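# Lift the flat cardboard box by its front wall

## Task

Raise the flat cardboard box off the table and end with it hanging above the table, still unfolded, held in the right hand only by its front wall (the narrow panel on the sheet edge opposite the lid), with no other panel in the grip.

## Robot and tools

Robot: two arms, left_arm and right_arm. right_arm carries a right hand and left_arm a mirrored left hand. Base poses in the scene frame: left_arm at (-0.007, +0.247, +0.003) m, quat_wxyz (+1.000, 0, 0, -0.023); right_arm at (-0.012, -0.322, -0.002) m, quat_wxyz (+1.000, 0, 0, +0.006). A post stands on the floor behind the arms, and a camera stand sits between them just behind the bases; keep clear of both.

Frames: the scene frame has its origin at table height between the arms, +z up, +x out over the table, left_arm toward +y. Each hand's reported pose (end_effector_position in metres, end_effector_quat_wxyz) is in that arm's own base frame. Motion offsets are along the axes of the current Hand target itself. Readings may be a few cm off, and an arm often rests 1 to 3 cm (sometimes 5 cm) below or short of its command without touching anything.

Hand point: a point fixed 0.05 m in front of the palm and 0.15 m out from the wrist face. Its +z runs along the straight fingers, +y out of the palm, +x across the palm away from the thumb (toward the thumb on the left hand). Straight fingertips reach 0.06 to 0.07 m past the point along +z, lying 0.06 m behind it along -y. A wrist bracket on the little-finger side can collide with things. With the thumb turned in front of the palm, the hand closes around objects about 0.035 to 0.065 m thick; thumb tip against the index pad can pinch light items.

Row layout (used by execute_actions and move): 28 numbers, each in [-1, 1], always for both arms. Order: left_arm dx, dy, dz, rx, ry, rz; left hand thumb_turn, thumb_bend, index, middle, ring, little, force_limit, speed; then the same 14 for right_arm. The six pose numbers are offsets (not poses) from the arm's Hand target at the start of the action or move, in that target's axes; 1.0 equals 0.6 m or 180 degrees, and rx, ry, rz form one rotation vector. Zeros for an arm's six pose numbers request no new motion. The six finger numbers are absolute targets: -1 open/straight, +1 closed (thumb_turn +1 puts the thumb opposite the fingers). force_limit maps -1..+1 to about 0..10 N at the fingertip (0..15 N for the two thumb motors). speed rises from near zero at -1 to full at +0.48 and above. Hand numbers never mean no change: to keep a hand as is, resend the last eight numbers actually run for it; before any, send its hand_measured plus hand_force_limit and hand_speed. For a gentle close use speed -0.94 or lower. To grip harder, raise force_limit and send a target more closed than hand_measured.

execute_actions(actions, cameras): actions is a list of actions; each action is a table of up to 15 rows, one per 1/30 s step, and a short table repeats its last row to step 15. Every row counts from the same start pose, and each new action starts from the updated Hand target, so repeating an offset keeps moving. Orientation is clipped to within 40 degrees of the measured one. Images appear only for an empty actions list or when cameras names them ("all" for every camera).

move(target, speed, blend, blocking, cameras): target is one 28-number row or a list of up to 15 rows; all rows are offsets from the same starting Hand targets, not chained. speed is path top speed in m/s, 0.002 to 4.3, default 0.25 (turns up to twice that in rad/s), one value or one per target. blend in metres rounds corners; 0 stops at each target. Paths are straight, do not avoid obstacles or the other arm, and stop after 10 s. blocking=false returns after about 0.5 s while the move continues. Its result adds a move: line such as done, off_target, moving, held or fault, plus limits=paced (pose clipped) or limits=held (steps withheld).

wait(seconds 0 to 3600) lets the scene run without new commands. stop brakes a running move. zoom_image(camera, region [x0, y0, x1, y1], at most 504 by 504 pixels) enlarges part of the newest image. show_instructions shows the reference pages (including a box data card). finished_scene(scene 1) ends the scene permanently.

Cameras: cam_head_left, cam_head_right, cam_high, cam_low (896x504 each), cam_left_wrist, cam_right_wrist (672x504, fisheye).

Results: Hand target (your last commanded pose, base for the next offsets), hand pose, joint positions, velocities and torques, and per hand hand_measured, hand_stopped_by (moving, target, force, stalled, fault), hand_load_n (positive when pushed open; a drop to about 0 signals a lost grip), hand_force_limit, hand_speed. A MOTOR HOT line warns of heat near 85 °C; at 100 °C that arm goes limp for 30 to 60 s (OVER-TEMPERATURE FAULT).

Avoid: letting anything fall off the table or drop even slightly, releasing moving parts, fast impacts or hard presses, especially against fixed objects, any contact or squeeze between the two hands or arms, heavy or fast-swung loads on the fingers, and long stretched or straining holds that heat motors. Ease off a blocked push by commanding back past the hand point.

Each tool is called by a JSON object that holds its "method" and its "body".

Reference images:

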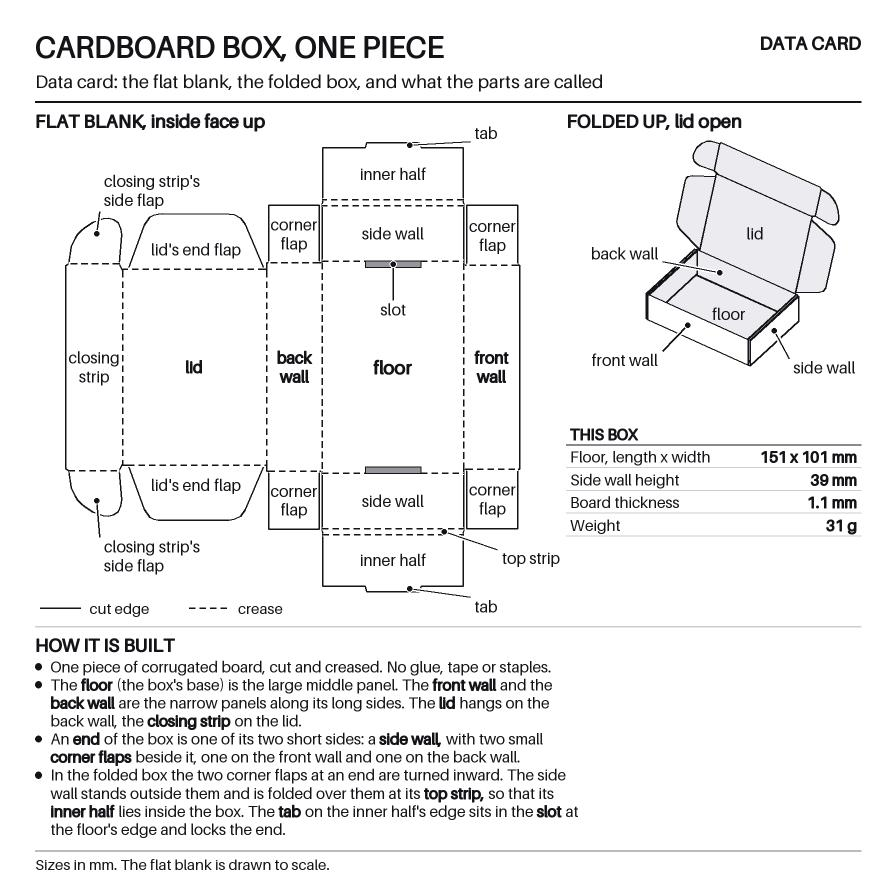

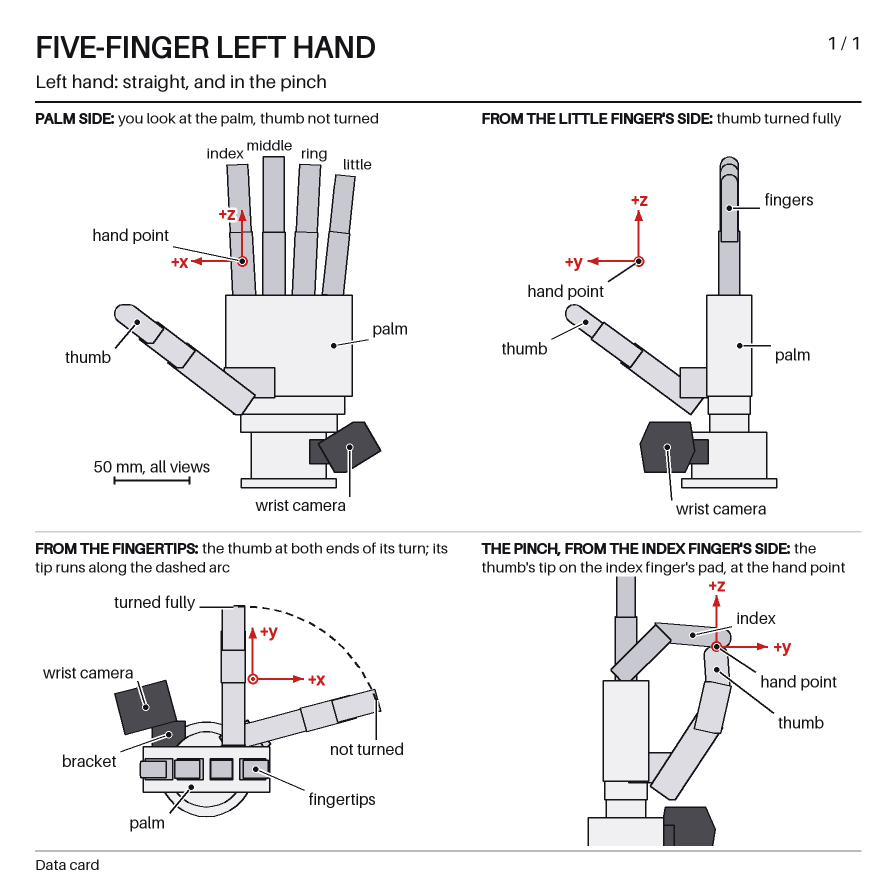

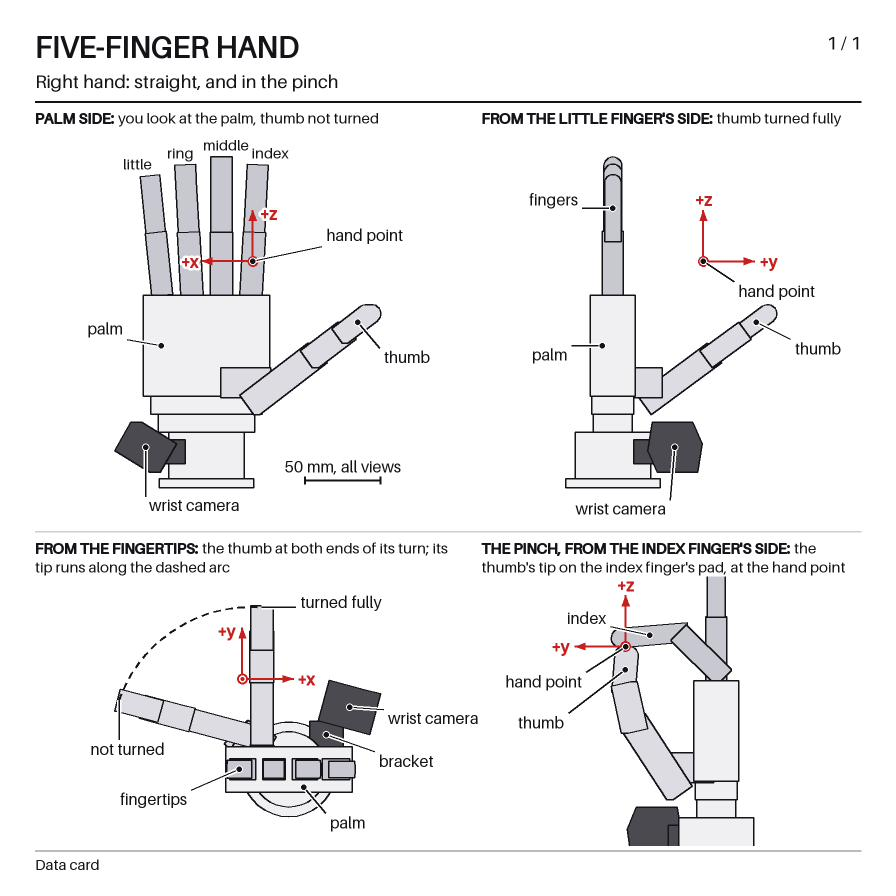

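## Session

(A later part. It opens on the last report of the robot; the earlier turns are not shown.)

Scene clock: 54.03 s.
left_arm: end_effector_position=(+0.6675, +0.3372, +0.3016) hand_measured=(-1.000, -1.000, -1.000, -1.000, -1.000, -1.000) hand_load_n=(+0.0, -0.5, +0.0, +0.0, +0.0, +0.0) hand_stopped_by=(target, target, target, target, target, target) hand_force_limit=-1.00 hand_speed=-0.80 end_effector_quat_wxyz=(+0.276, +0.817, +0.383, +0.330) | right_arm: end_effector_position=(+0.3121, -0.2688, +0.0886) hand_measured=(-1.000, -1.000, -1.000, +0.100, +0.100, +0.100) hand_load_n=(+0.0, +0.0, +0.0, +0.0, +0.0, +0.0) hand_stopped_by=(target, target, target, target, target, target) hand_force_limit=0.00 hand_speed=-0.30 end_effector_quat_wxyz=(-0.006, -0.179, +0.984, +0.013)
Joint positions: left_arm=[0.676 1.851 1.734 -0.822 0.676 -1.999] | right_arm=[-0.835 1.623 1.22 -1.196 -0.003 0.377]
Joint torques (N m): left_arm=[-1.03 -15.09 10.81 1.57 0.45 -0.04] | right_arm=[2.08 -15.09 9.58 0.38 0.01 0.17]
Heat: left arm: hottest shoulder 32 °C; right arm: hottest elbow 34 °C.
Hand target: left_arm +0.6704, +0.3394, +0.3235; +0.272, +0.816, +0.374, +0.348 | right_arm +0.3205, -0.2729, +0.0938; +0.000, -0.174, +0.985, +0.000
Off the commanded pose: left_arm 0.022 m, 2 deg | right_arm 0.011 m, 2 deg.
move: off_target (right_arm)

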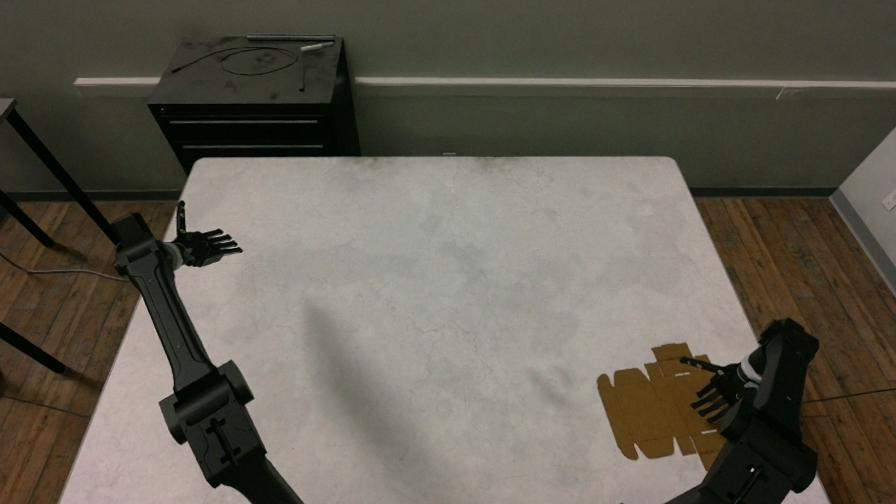

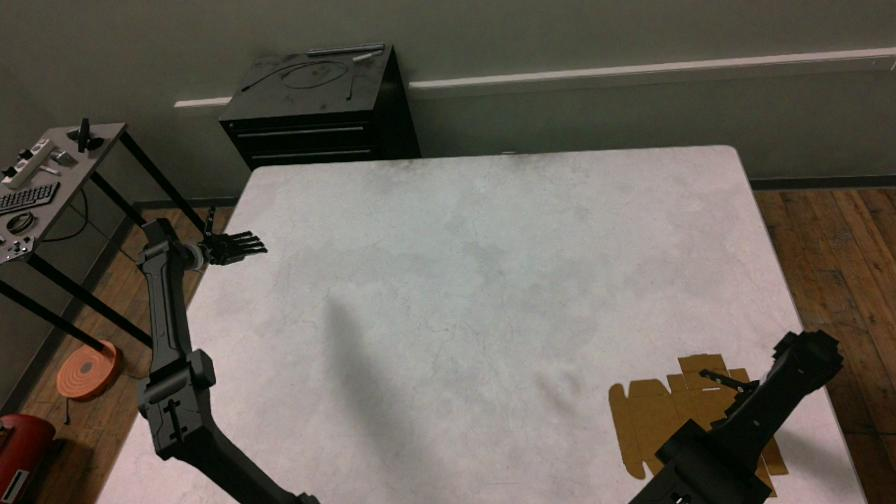

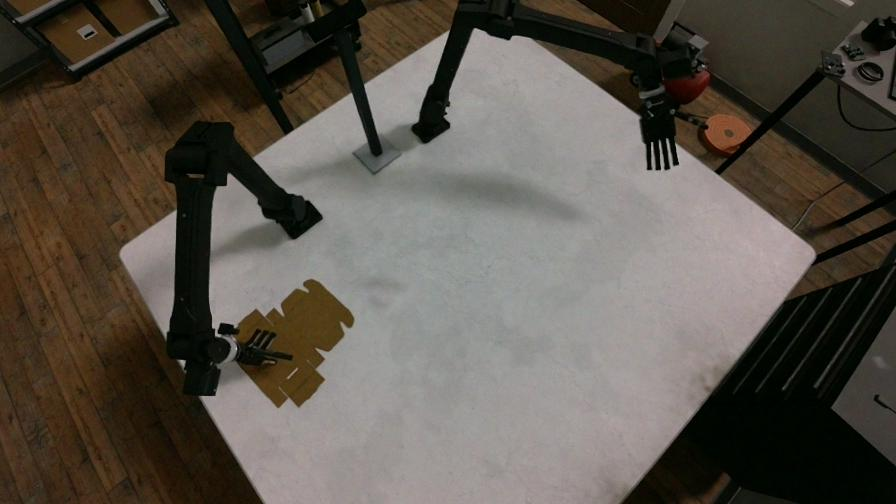

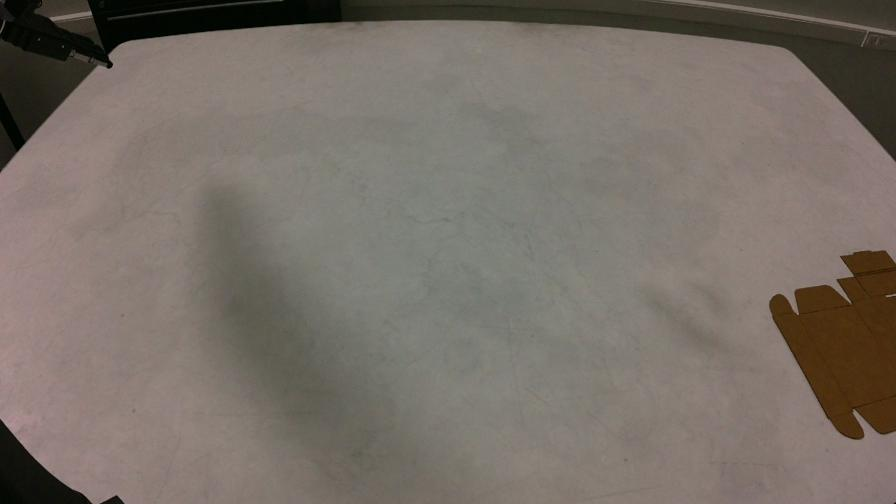

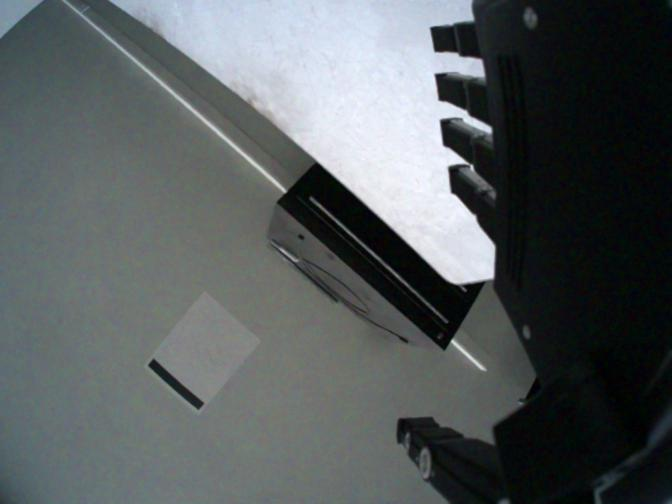

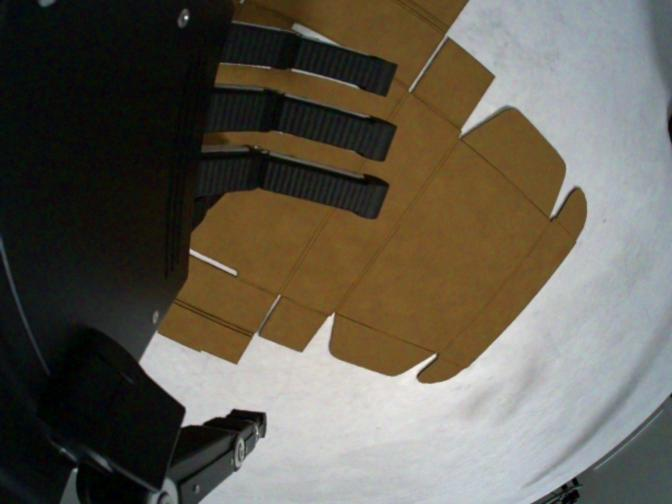

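{"method": "move", "body": {"target": [[0,0,0,0,0,0,-1,-1,-1,-1,-1,-1,-1,-0.8,0,0,0.065,0,0,0,-1,-1,-1,0.1,0.1,0.1,0,-0.3],[0,0,0,0,0,0,-1,-1,-1,-1,-1,-1,-1,-0.8,0.0568,-0.208,0.065,0,0,0.04,-1,-1,-1,0.1,0.1,0.1,0,-0.3]], "speed": 0.08, "cameras": ["all"]}}

{"method": "zoom_image", "body": {"camera": "cam_high", "region": [160, 220, 404, 450]}}

{"method": "zoom_image", "body": {"camera": "cam_head_left", "region": [600, 280, 880, 500]}}

Scene clock: 57.17 s.
left_arm: end_effector_position=(+0.6675, +0.3372, +0.3016) hand_measured=(-1.000, -1.000, -1.000, -1.000, -1.000, -1.000) hand_load_n=(+0.0, +0.0, +0.0, +0.5, +0.0, +0.0) hand_stopped_by=(target, target, target, target, target, target) hand_force_limit=-1.00 hand_speed=-0.80 end_effector_quat_wxyz=(+0.276, +0.817, +0.383, +0.330) | right_arm: end_effector_position=(+0.3384, -0.3897, +0.0810) hand_measured=(-1.000, -1.000, -1.000, +0.100, +0.100, +0.100) hand_load_n=(+0.0, +0.0, -4.5, +0.0, +0.0, +0.0) hand_stopped_by=(target, target, target, target, target, target) hand_force_limit=0.00 hand_speed=-0.30 end_effector_quat_wxyz=(+0.017, -0.117, +0.993, -0.014)
Joint positions: left_arm=[0.676 1.851 1.734 -0.822 0.676 -1.999] | right_arm=[-0.96 1.838 1.496 -1.189 -0.017 0.377]
Joint torques (N m): left_arm=[-0.91 -15.27 10.81 1.51 0.45 -0.05] | right_arm=[0.15 -12.57 10.22 0.39 0.5 -0.05]
Heat: left arm: hottest shoulder 33 °C; right arm: hottest elbow 34 °C.
Hand target: left_arm +0.6704, +0.3394, +0.3235; +0.272, +0.816, +0.374, +0.348 | right_arm +0.3312, -0.4018, +0.0547; +0.000, -0.111, +0.994, +0.001
Off the commanded pose: left_arm 0.022 m, 2 deg | right_arm 0.030 m, 3 deg.
move: off_target (right_arm)

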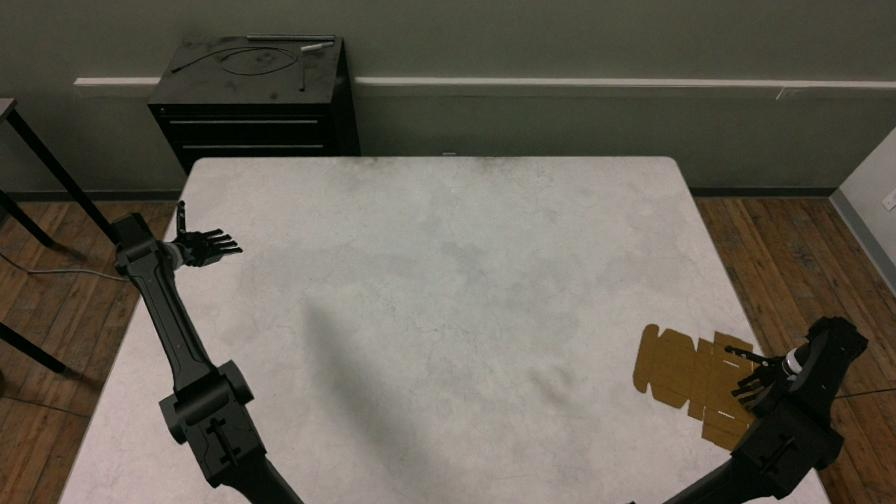

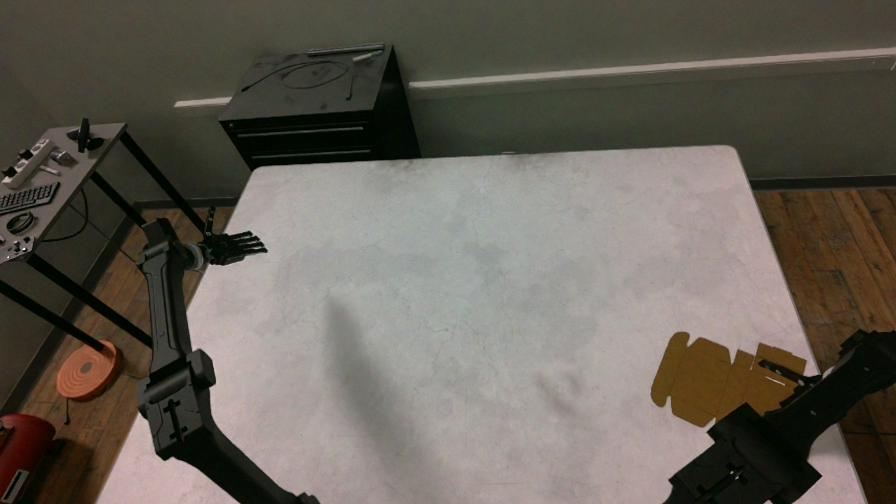

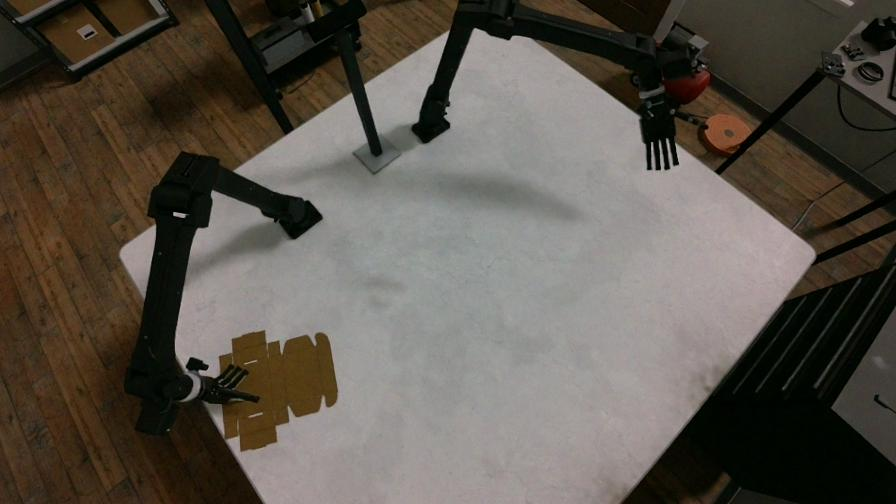

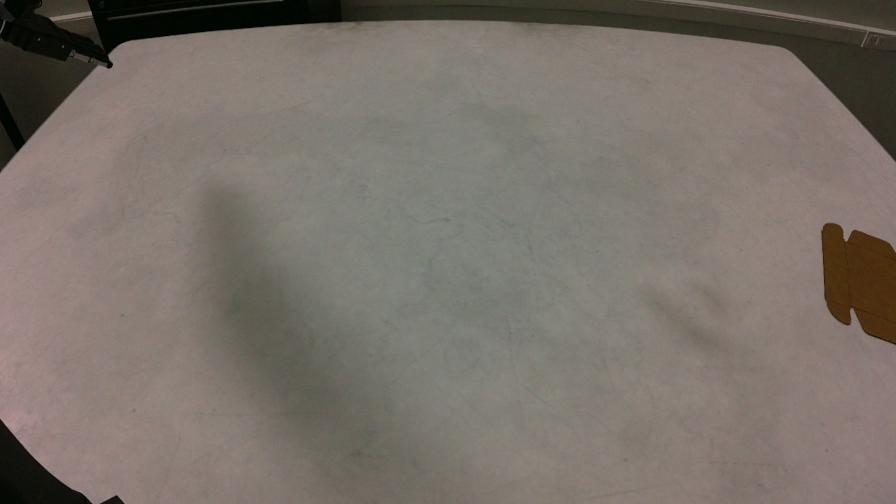

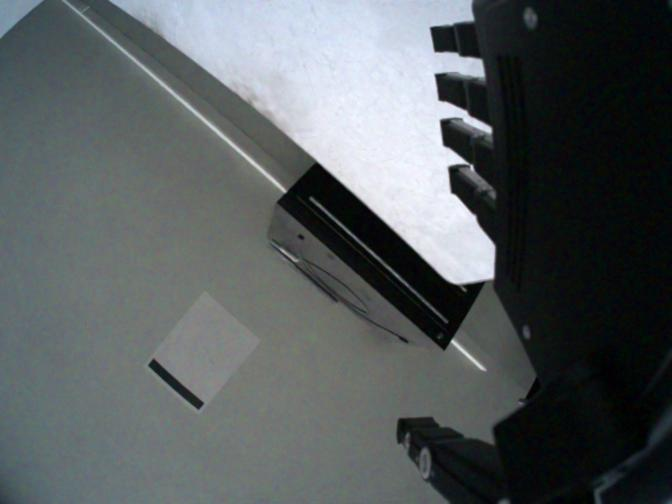

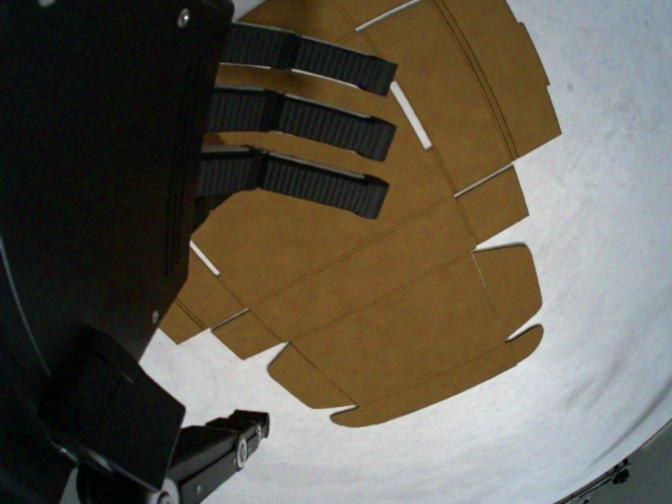

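Scaled by 2.066.

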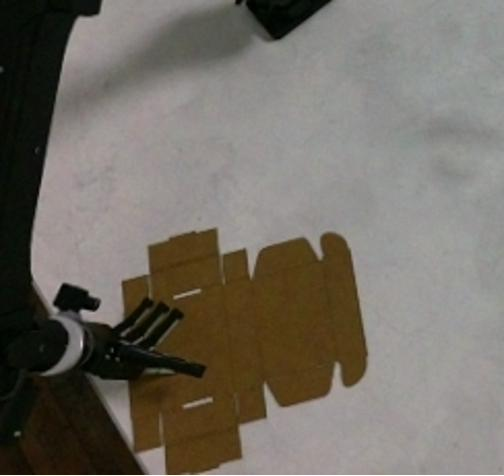

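Scaled by 1.800.

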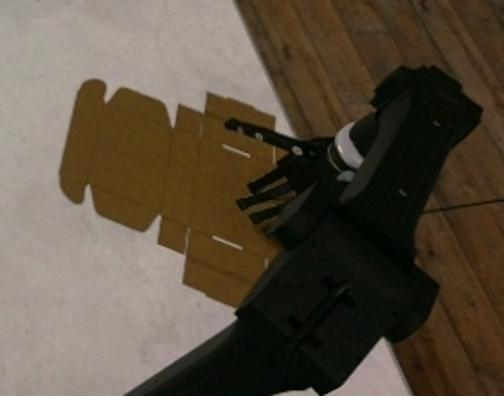

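{"method": "move", "body": {"target": [[0,0,0,0,0,0,-1,-1,-1,-1,-1,-1,-1,-0.8,-0.015,0.015,-0.08,0,0,0,-1,-1,-1,0.1,0.1,0.1,0,-0.3],[0,0,0,0,0,0,-1,-1,-1,-1,-1,-1,-1,-0.8,0.0517,0.089,-0.06,0,0,0,-1,-1,-1,0.1,0.1,0.1,0,-0.3]], "speed": 0.1, "cameras": ["cam_high","cam_right_wrist","cam_head_left"]}}

{"method": "zoom_image", "body": {"camera": "cam_high", "region": [160, 220, 404, 450]}}

Scene clock: 60.07 s.
left_arm: end_effector_position=(+0.6675, +0.3372, +0.3016) hand_measured=(-1.000, -1.000, -1.000, -1.000, -1.000, -1.000) hand_load_n=(+0.0, +0.0, +0.0, +0.0, +0.0, +0.0) hand_stopped_by=(target, target, target, target, target, target) hand_force_limit=-1.00 hand_speed=-0.80 end_effector_quat_wxyz=(+0.276, +0.817, +0.383, +0.330) | right_arm: end_effector_position=(+0.2948, -0.3561, +0.0913) hand_measured=(-1.000, -1.000, -1.000, +0.100, +0.100, +0.100) hand_load_n=(+0.0, -0.5, +0.0, +0.0, +0.0, +0.0) hand_stopped_by=(target, target, target, target, target, target) hand_force_limit=0.00 hand_speed=-0.30 end_effector_quat_wxyz=(-0.001, -0.107, +0.994, +0.003)
Joint positions: left_arm=[0.676 1.851 1.734 -0.822 0.676 -1.999] | right_arm=[-0.988 1.73 1.37 -1.218 -0.001 0.368]
Joint torques (N m): left_arm=[-0.85 -15.15 10.84 1.54 0.46 -0.05] | right_arm=[0.85 -17.55 7.71 0.51 -0.01 -0.15]
Heat: left arm: hottest shoulder 33 °C; right arm: hottest elbow 34 °C.
Hand target: left_arm +0.6704, +0.3394, +0.3235; +0.272, +0.816, +0.374, +0.348 | right_arm +0.2890, -0.3567, +0.0907; +0.000, -0.111, +0.994, +0.000
Off the commanded pose: left_arm 0.022 m, 2 deg | right_arm 0.006 m, 1 deg.
move: done
Images, in order (width x height): cam_head_left 896x504, cam_high 896x504, cam_right_wrist 672x504.

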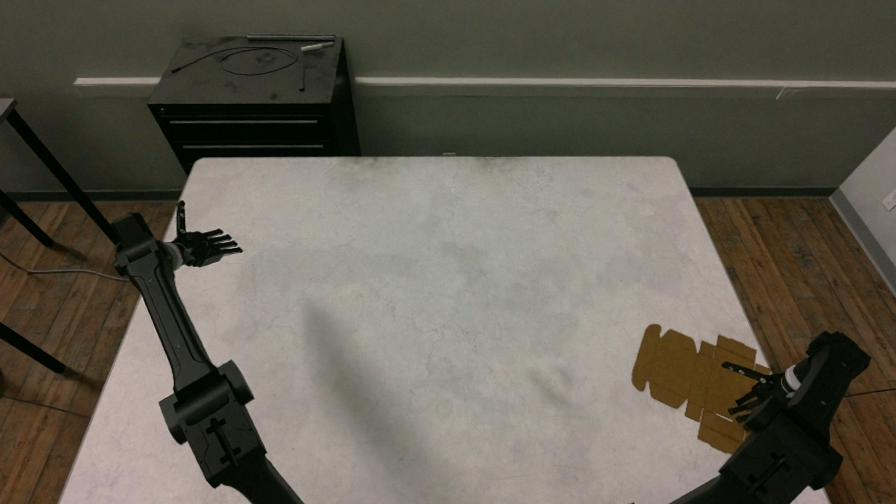

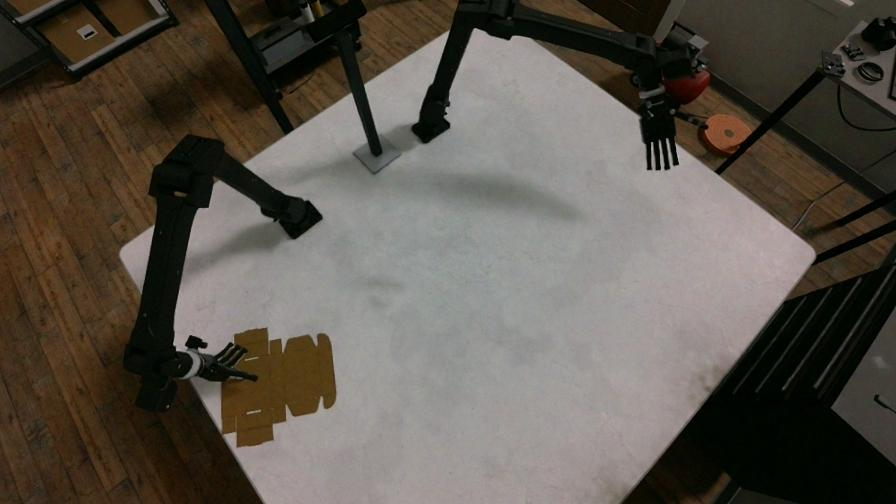

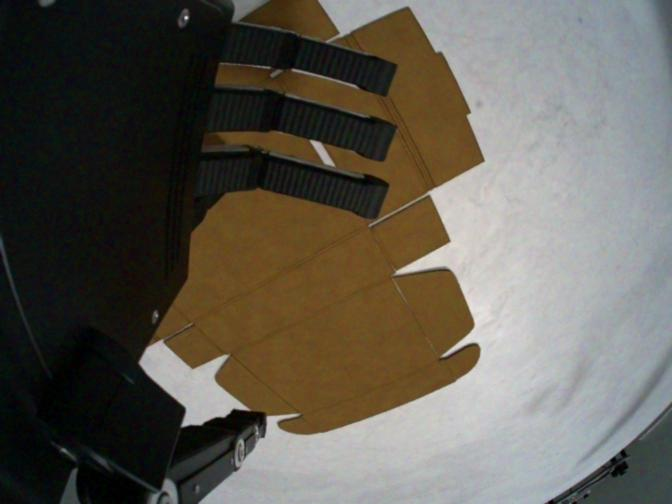

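Scaled by 2.066.

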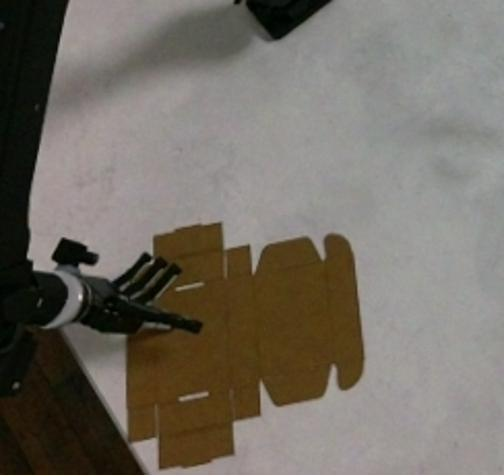

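{"method": "move", "body": {"target": [[0,0,0,0,0,0,-1,-1,-1,-1,-1,-1,-1,-0.8,0,0,0.058,0,0,0,-1,-1,-1,0.1,0.1,0.1,0,-0.3],[0,0,0,0,0,0,-1,-1,-1,-1,-1,-1,-1,-0.8,0.0457,-0.1337,0.058,0,0,-0.0556,-1,-1,-1,0.1,0.1,0.1,0,-0.3]], "speed": 0.08, "cameras": ["cam_high","cam_right_wrist","cam_head_left"]}}

{"method": "zoom_image", "body": {"camera": "cam_high", "region": [160, 240, 404, 470]}}

Scene clock: 62.93 s.
left_arm: end_effector_position=(+0.6675, +0.3372, +0.3016) hand_measured=(-1.000, -1.000, -1.000, -1.000, -1.000, -1.000) hand_load_n=(+0.0, +0.0, +0.0, +0.0, +0.0, +0.0) hand_stopped_by=(target, target, target, target, target, target) hand_force_limit=-1.00 hand_speed=-0.80 end_effector_quat_wxyz=(+0.276, +0.817, +0.383, +0.330) | right_arm: end_effector_position=(+0.2874, -0.4294, +0.0809) hand_measured=(-1.000, -1.000, -1.000, +0.100, +0.100, +0.100) hand_load_n=(+0.0, -0.5, -4.0, +0.0, +0.0, +0.0) hand_stopped_by=(target, target, target, target, target, target) hand_force_limit=0.00 hand_speed=-0.30 end_effector_quat_wxyz=(+0.012, -0.200, +0.980, -0.015)
Joint positions: left_arm=[0.676 1.851 1.734 -0.822 0.676 -1.999] | right_arm=[-1.057 1.874 1.551 -1.212 -0.013 0.11]
Joint torques (N m): left_arm=[-0.91 -15.15 10.82 1.51 0.45 -0.05] | right_arm=[0.09 -13.68 10.47 0.36 0.4 -0.07]
Heat: left arm: hottest shoulder 33 °C; right arm: hottest elbow 34 °C.
Hand target: left_arm +0.6704, +0.3394, +0.3235; +0.272, +0.816, +0.374, +0.348 | right_arm +0.2800, -0.4408, +0.0557; +0.000, -0.198, +0.980, +0.001
Off the commanded pose: left_arm 0.022 m, 2 deg | right_arm 0.029 m, 2 deg.
move: off_target (right_arm)
Images, in order (width x height): cam_head_left 896x504, cam_high 896x504, cam_right_wrist 672x504.

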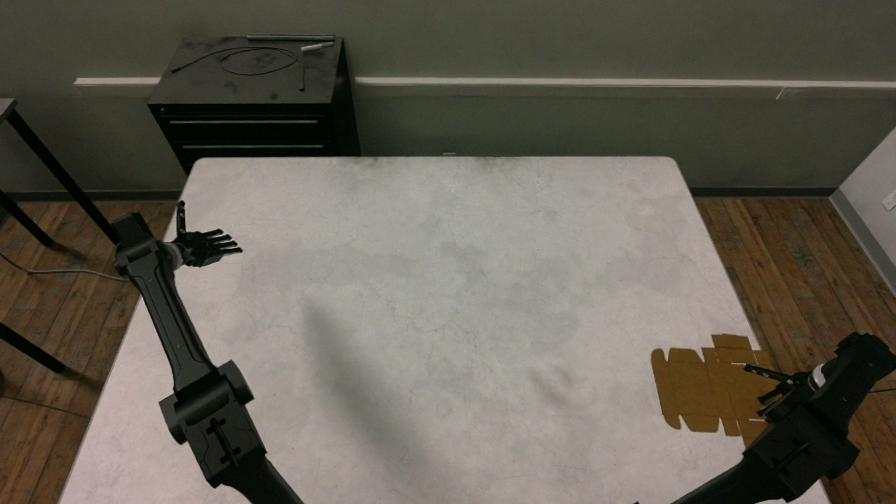

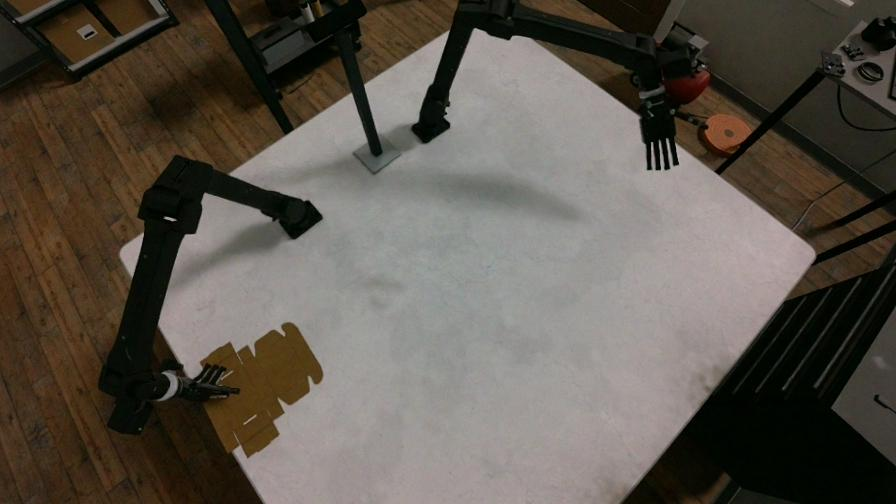

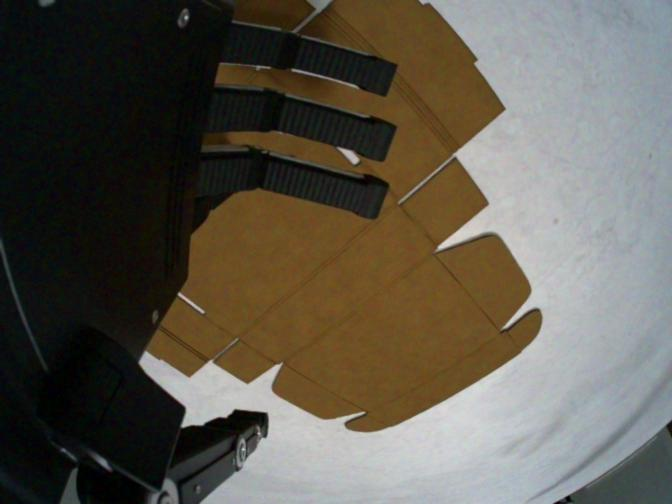

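Scaled by 2.066.

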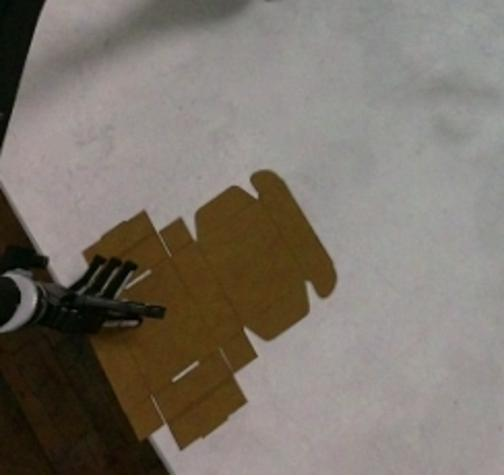

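{"method": "move", "body": {"target": [0,0,0,0,0,0,-1,-1,-1,-1,-1,-1,-1,-0.8,0.009,-0.0215,0,0,0,0,-1,-1,-1,0.1,0.1,0.1,0,-0.3], "speed": 0.08, "cameras": ["cam_high","cam_right_wrist"]}}

{"method": "zoom_image", "body": {"camera": "cam_high", "region": [160, 240, 404, 470]}}

Scene clock: 63.97 s.
left_arm: end_effector_position=(+0.6675, +0.3372, +0.3016) hand_measured=(-1.000, -1.000, -1.000, -1.000, -1.000, -1.000) hand_load_n=(+0.0, +0.0, +0.0, +0.0, +0.0, +0.0) hand_stopped_by=(target, target, target, target, target, target) hand_force_limit=-1.00 hand_speed=-0.80 end_effector_quat_wxyz=(+0.276, +0.817, +0.383, +0.330) | right_arm: end_effector_position=(+0.2879, -0.4431, +0.0814) hand_measured=(-1.000, -1.000, -1.000, +0.100, +0.100, +0.100) hand_load_n=(+0.0, +0.0, -4.0, +0.0, +0.0, +0.0) hand_stopped_by=(target, target, target, target, target, target) hand_force_limit=0.00 hand_speed=-0.30 end_effector_quat_wxyz=(+0.011, -0.201, +0.979, -0.015)
Joint positions: left_arm=[0.676 1.851 1.734 -0.822 0.676 -1.999] | right_arm=[-1.068 1.904 1.598 -1.228 -0.013 0.099]
Joint torques (N m): left_arm=[-0.91 -15.15 10.85 1.54 0.46 -0.05] | right_arm=[-0.15 -13.92 10.58 0.36 0.37 -0.07]
Heat: left arm: hottest shoulder 33 °C; right arm: hottest elbow 34 °C.
Hand target: left_arm +0.6704, +0.3394, +0.3235; +0.272, +0.816, +0.374, +0.348 | right_arm +0.2801, -0.4549, +0.0558; +0.000, -0.198, +0.980, +0.000
Off the commanded pose: left_arm 0.022 m, 2 deg | right_arm 0.029 m, 2 deg.
move: off_target (right_arm)

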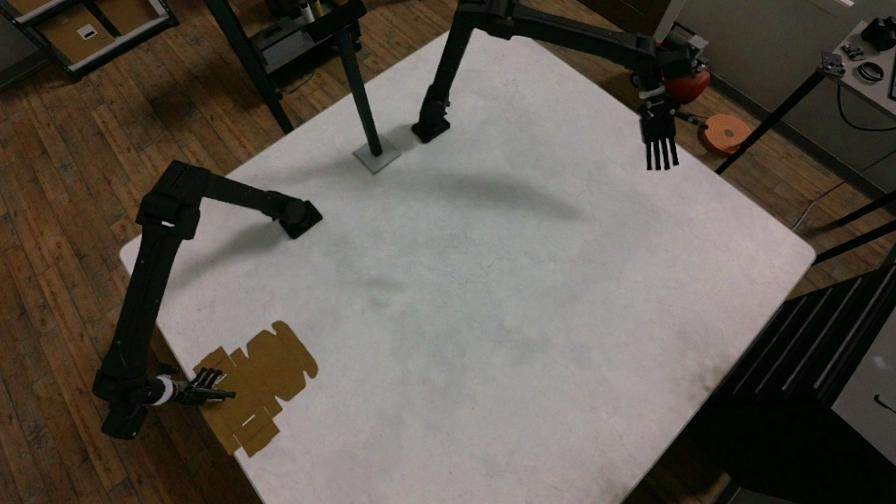

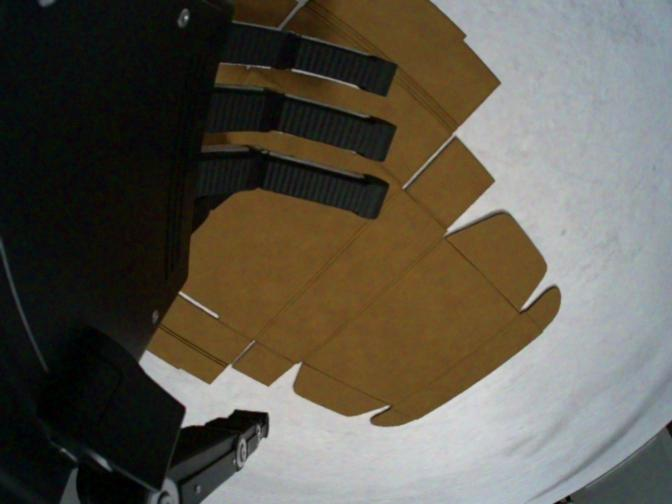

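Scaled by 2.066.

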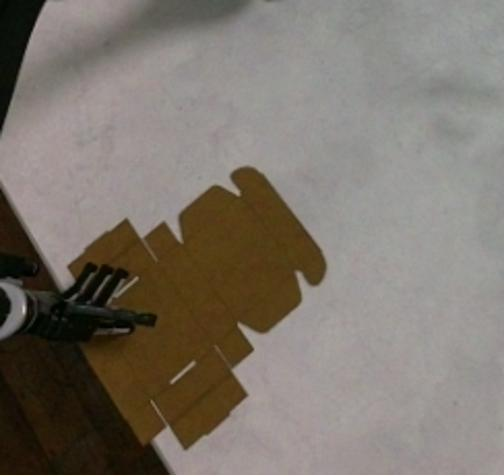

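{"method": "move", "body": {"target": [[0,0,0,0,0,0,-1,-1,-1,-1,-1,-1,-1,-0.8,-0.02,0.0132,-0.045,0,0,0,-1,-1,-1,0.1,0.1,0.1,0,-0.3],[0,0,0,0,0,0,-1,-1,-1,-1,-1,-1,-1,-0.8,-0.02,0.0132,-0.25,0,0,0,-1,-1,-1,0.1,0.1,0.1,0,-0.3]], "speed": 0.08, "cameras": ["all"]}}

{"method": "zoom_image", "body": {"camera": "cam_high", "region": [160, 240, 404, 470]}}

Scene clock: 67.17 s.
left_arm: end_effector_position=(+0.6675, +0.3372, +0.3016) hand_measured=(-1.000, -1.000, -1.000, -1.000, -1.000, -1.000) hand_load_n=(+0.0, +0.0, +0.0, +0.0, +0.0, +0.0) hand_stopped_by=(target, target, target, target, target, target) hand_force_limit=-1.00 hand_speed=-0.80 end_effector_quat_wxyz=(+0.276, +0.817, +0.383, +0.330) | right_arm: end_effector_position=(+0.2805, -0.4337, +0.1885) hand_measured=(-1.000, -1.000, -1.000, +0.100, +0.100, +0.100) hand_load_n=(+0.0, -0.5, +0.0, +0.0, +0.0, +0.0) hand_stopped_by=(target, target, target, target, target, target) hand_force_limit=0.00 hand_speed=-0.30 end_effector_quat_wxyz=(-0.005, -0.201, +0.979, +0.021)
Joint positions: left_arm=[0.676 1.851 1.734 -0.822 0.676 -1.999] | right_arm=[-1.068 1.88 1.837 -1.57 -0.003 0.099]
Joint torques (N m): left_arm=[-0.85 -15.21 10.82 1.55 0.46 -0.05] | right_arm=[1.55 -19.78 13.41 -0.23 -0.01 0.13]
Heat: left arm: hottest shoulder 33 °C; right arm: hottest elbow 35 °C.
Hand target: left_arm +0.6704, +0.3394, +0.3235; +0.272, +0.816, +0.374, +0.348 | right_arm +0.2882, -0.4430, +0.2058; +0.000, -0.198, +0.980, +0.000
Off the commanded pose: left_arm 0.022 m, 2 deg | right_arm 0.021 m, 2 deg.
move: off_target (right_arm)

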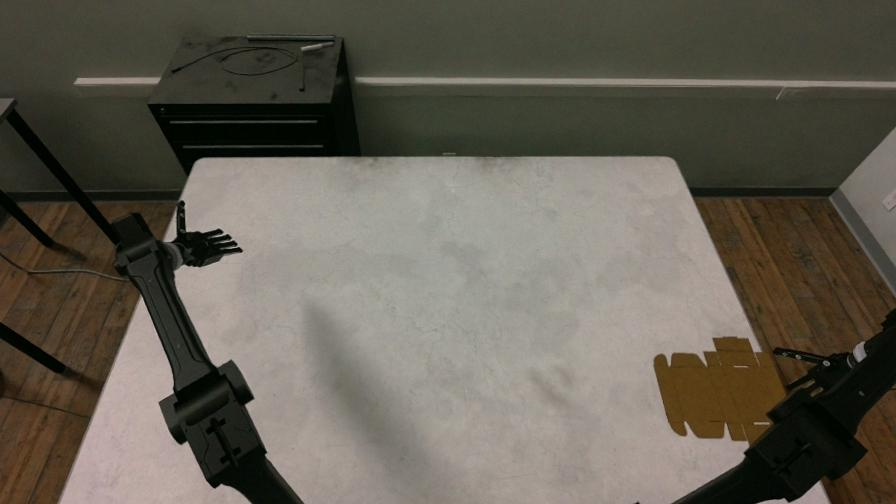

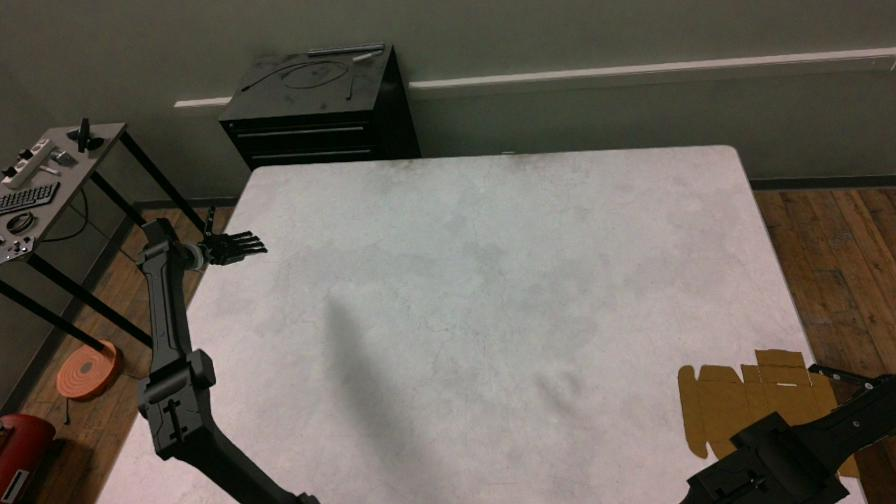

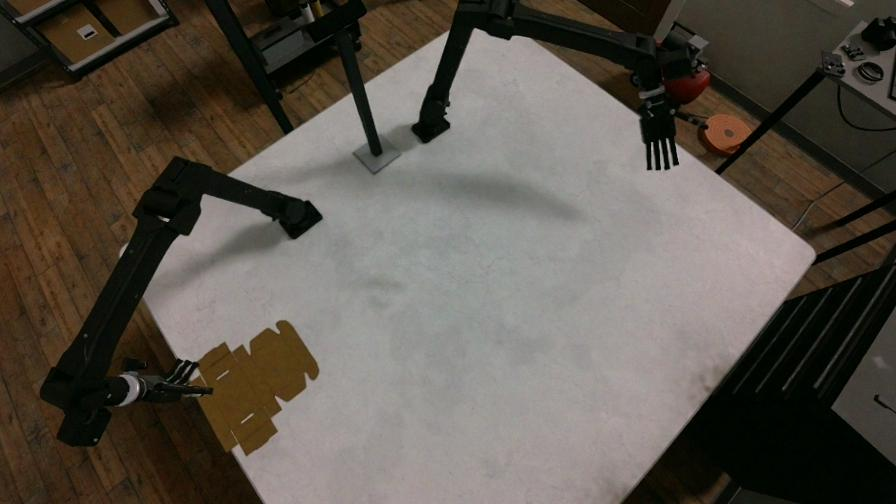

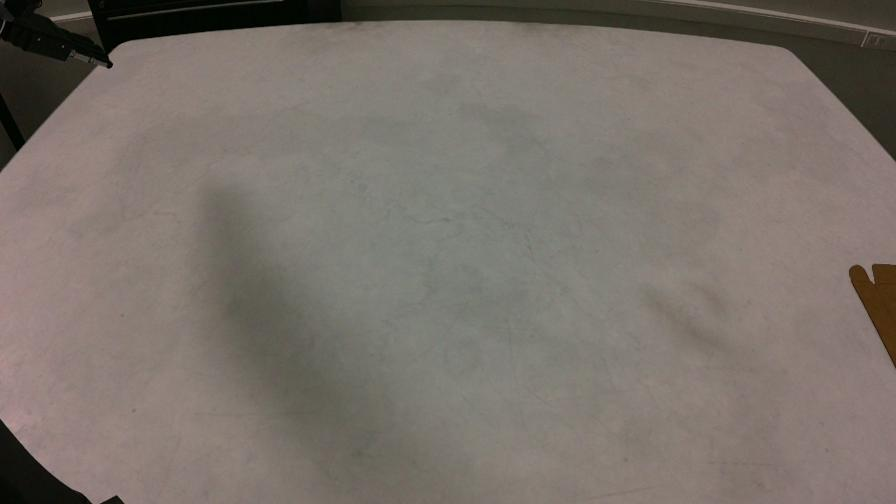

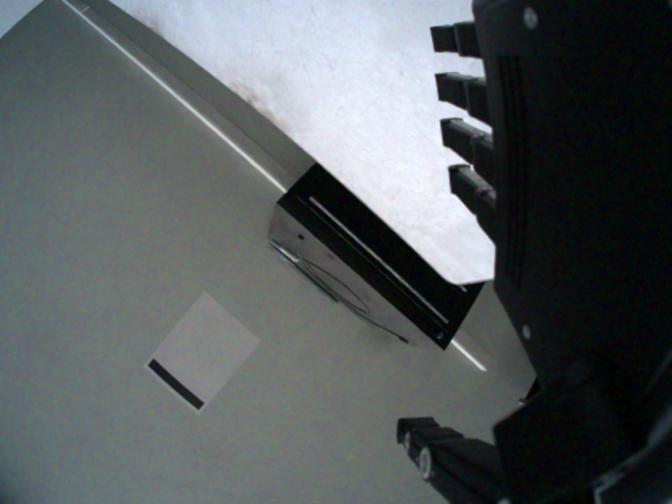

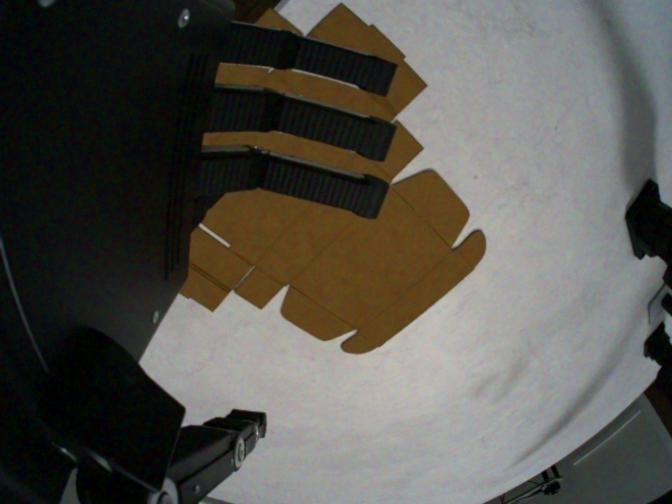

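Scaled by 2.066.

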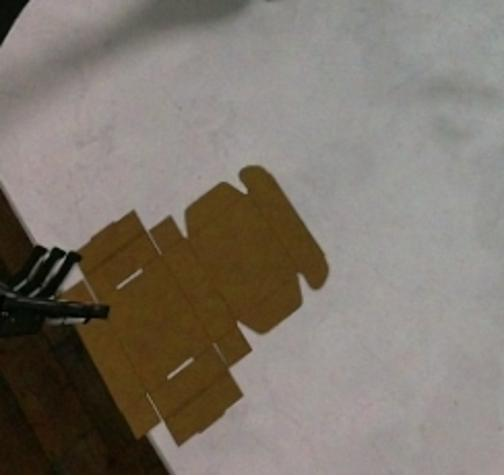

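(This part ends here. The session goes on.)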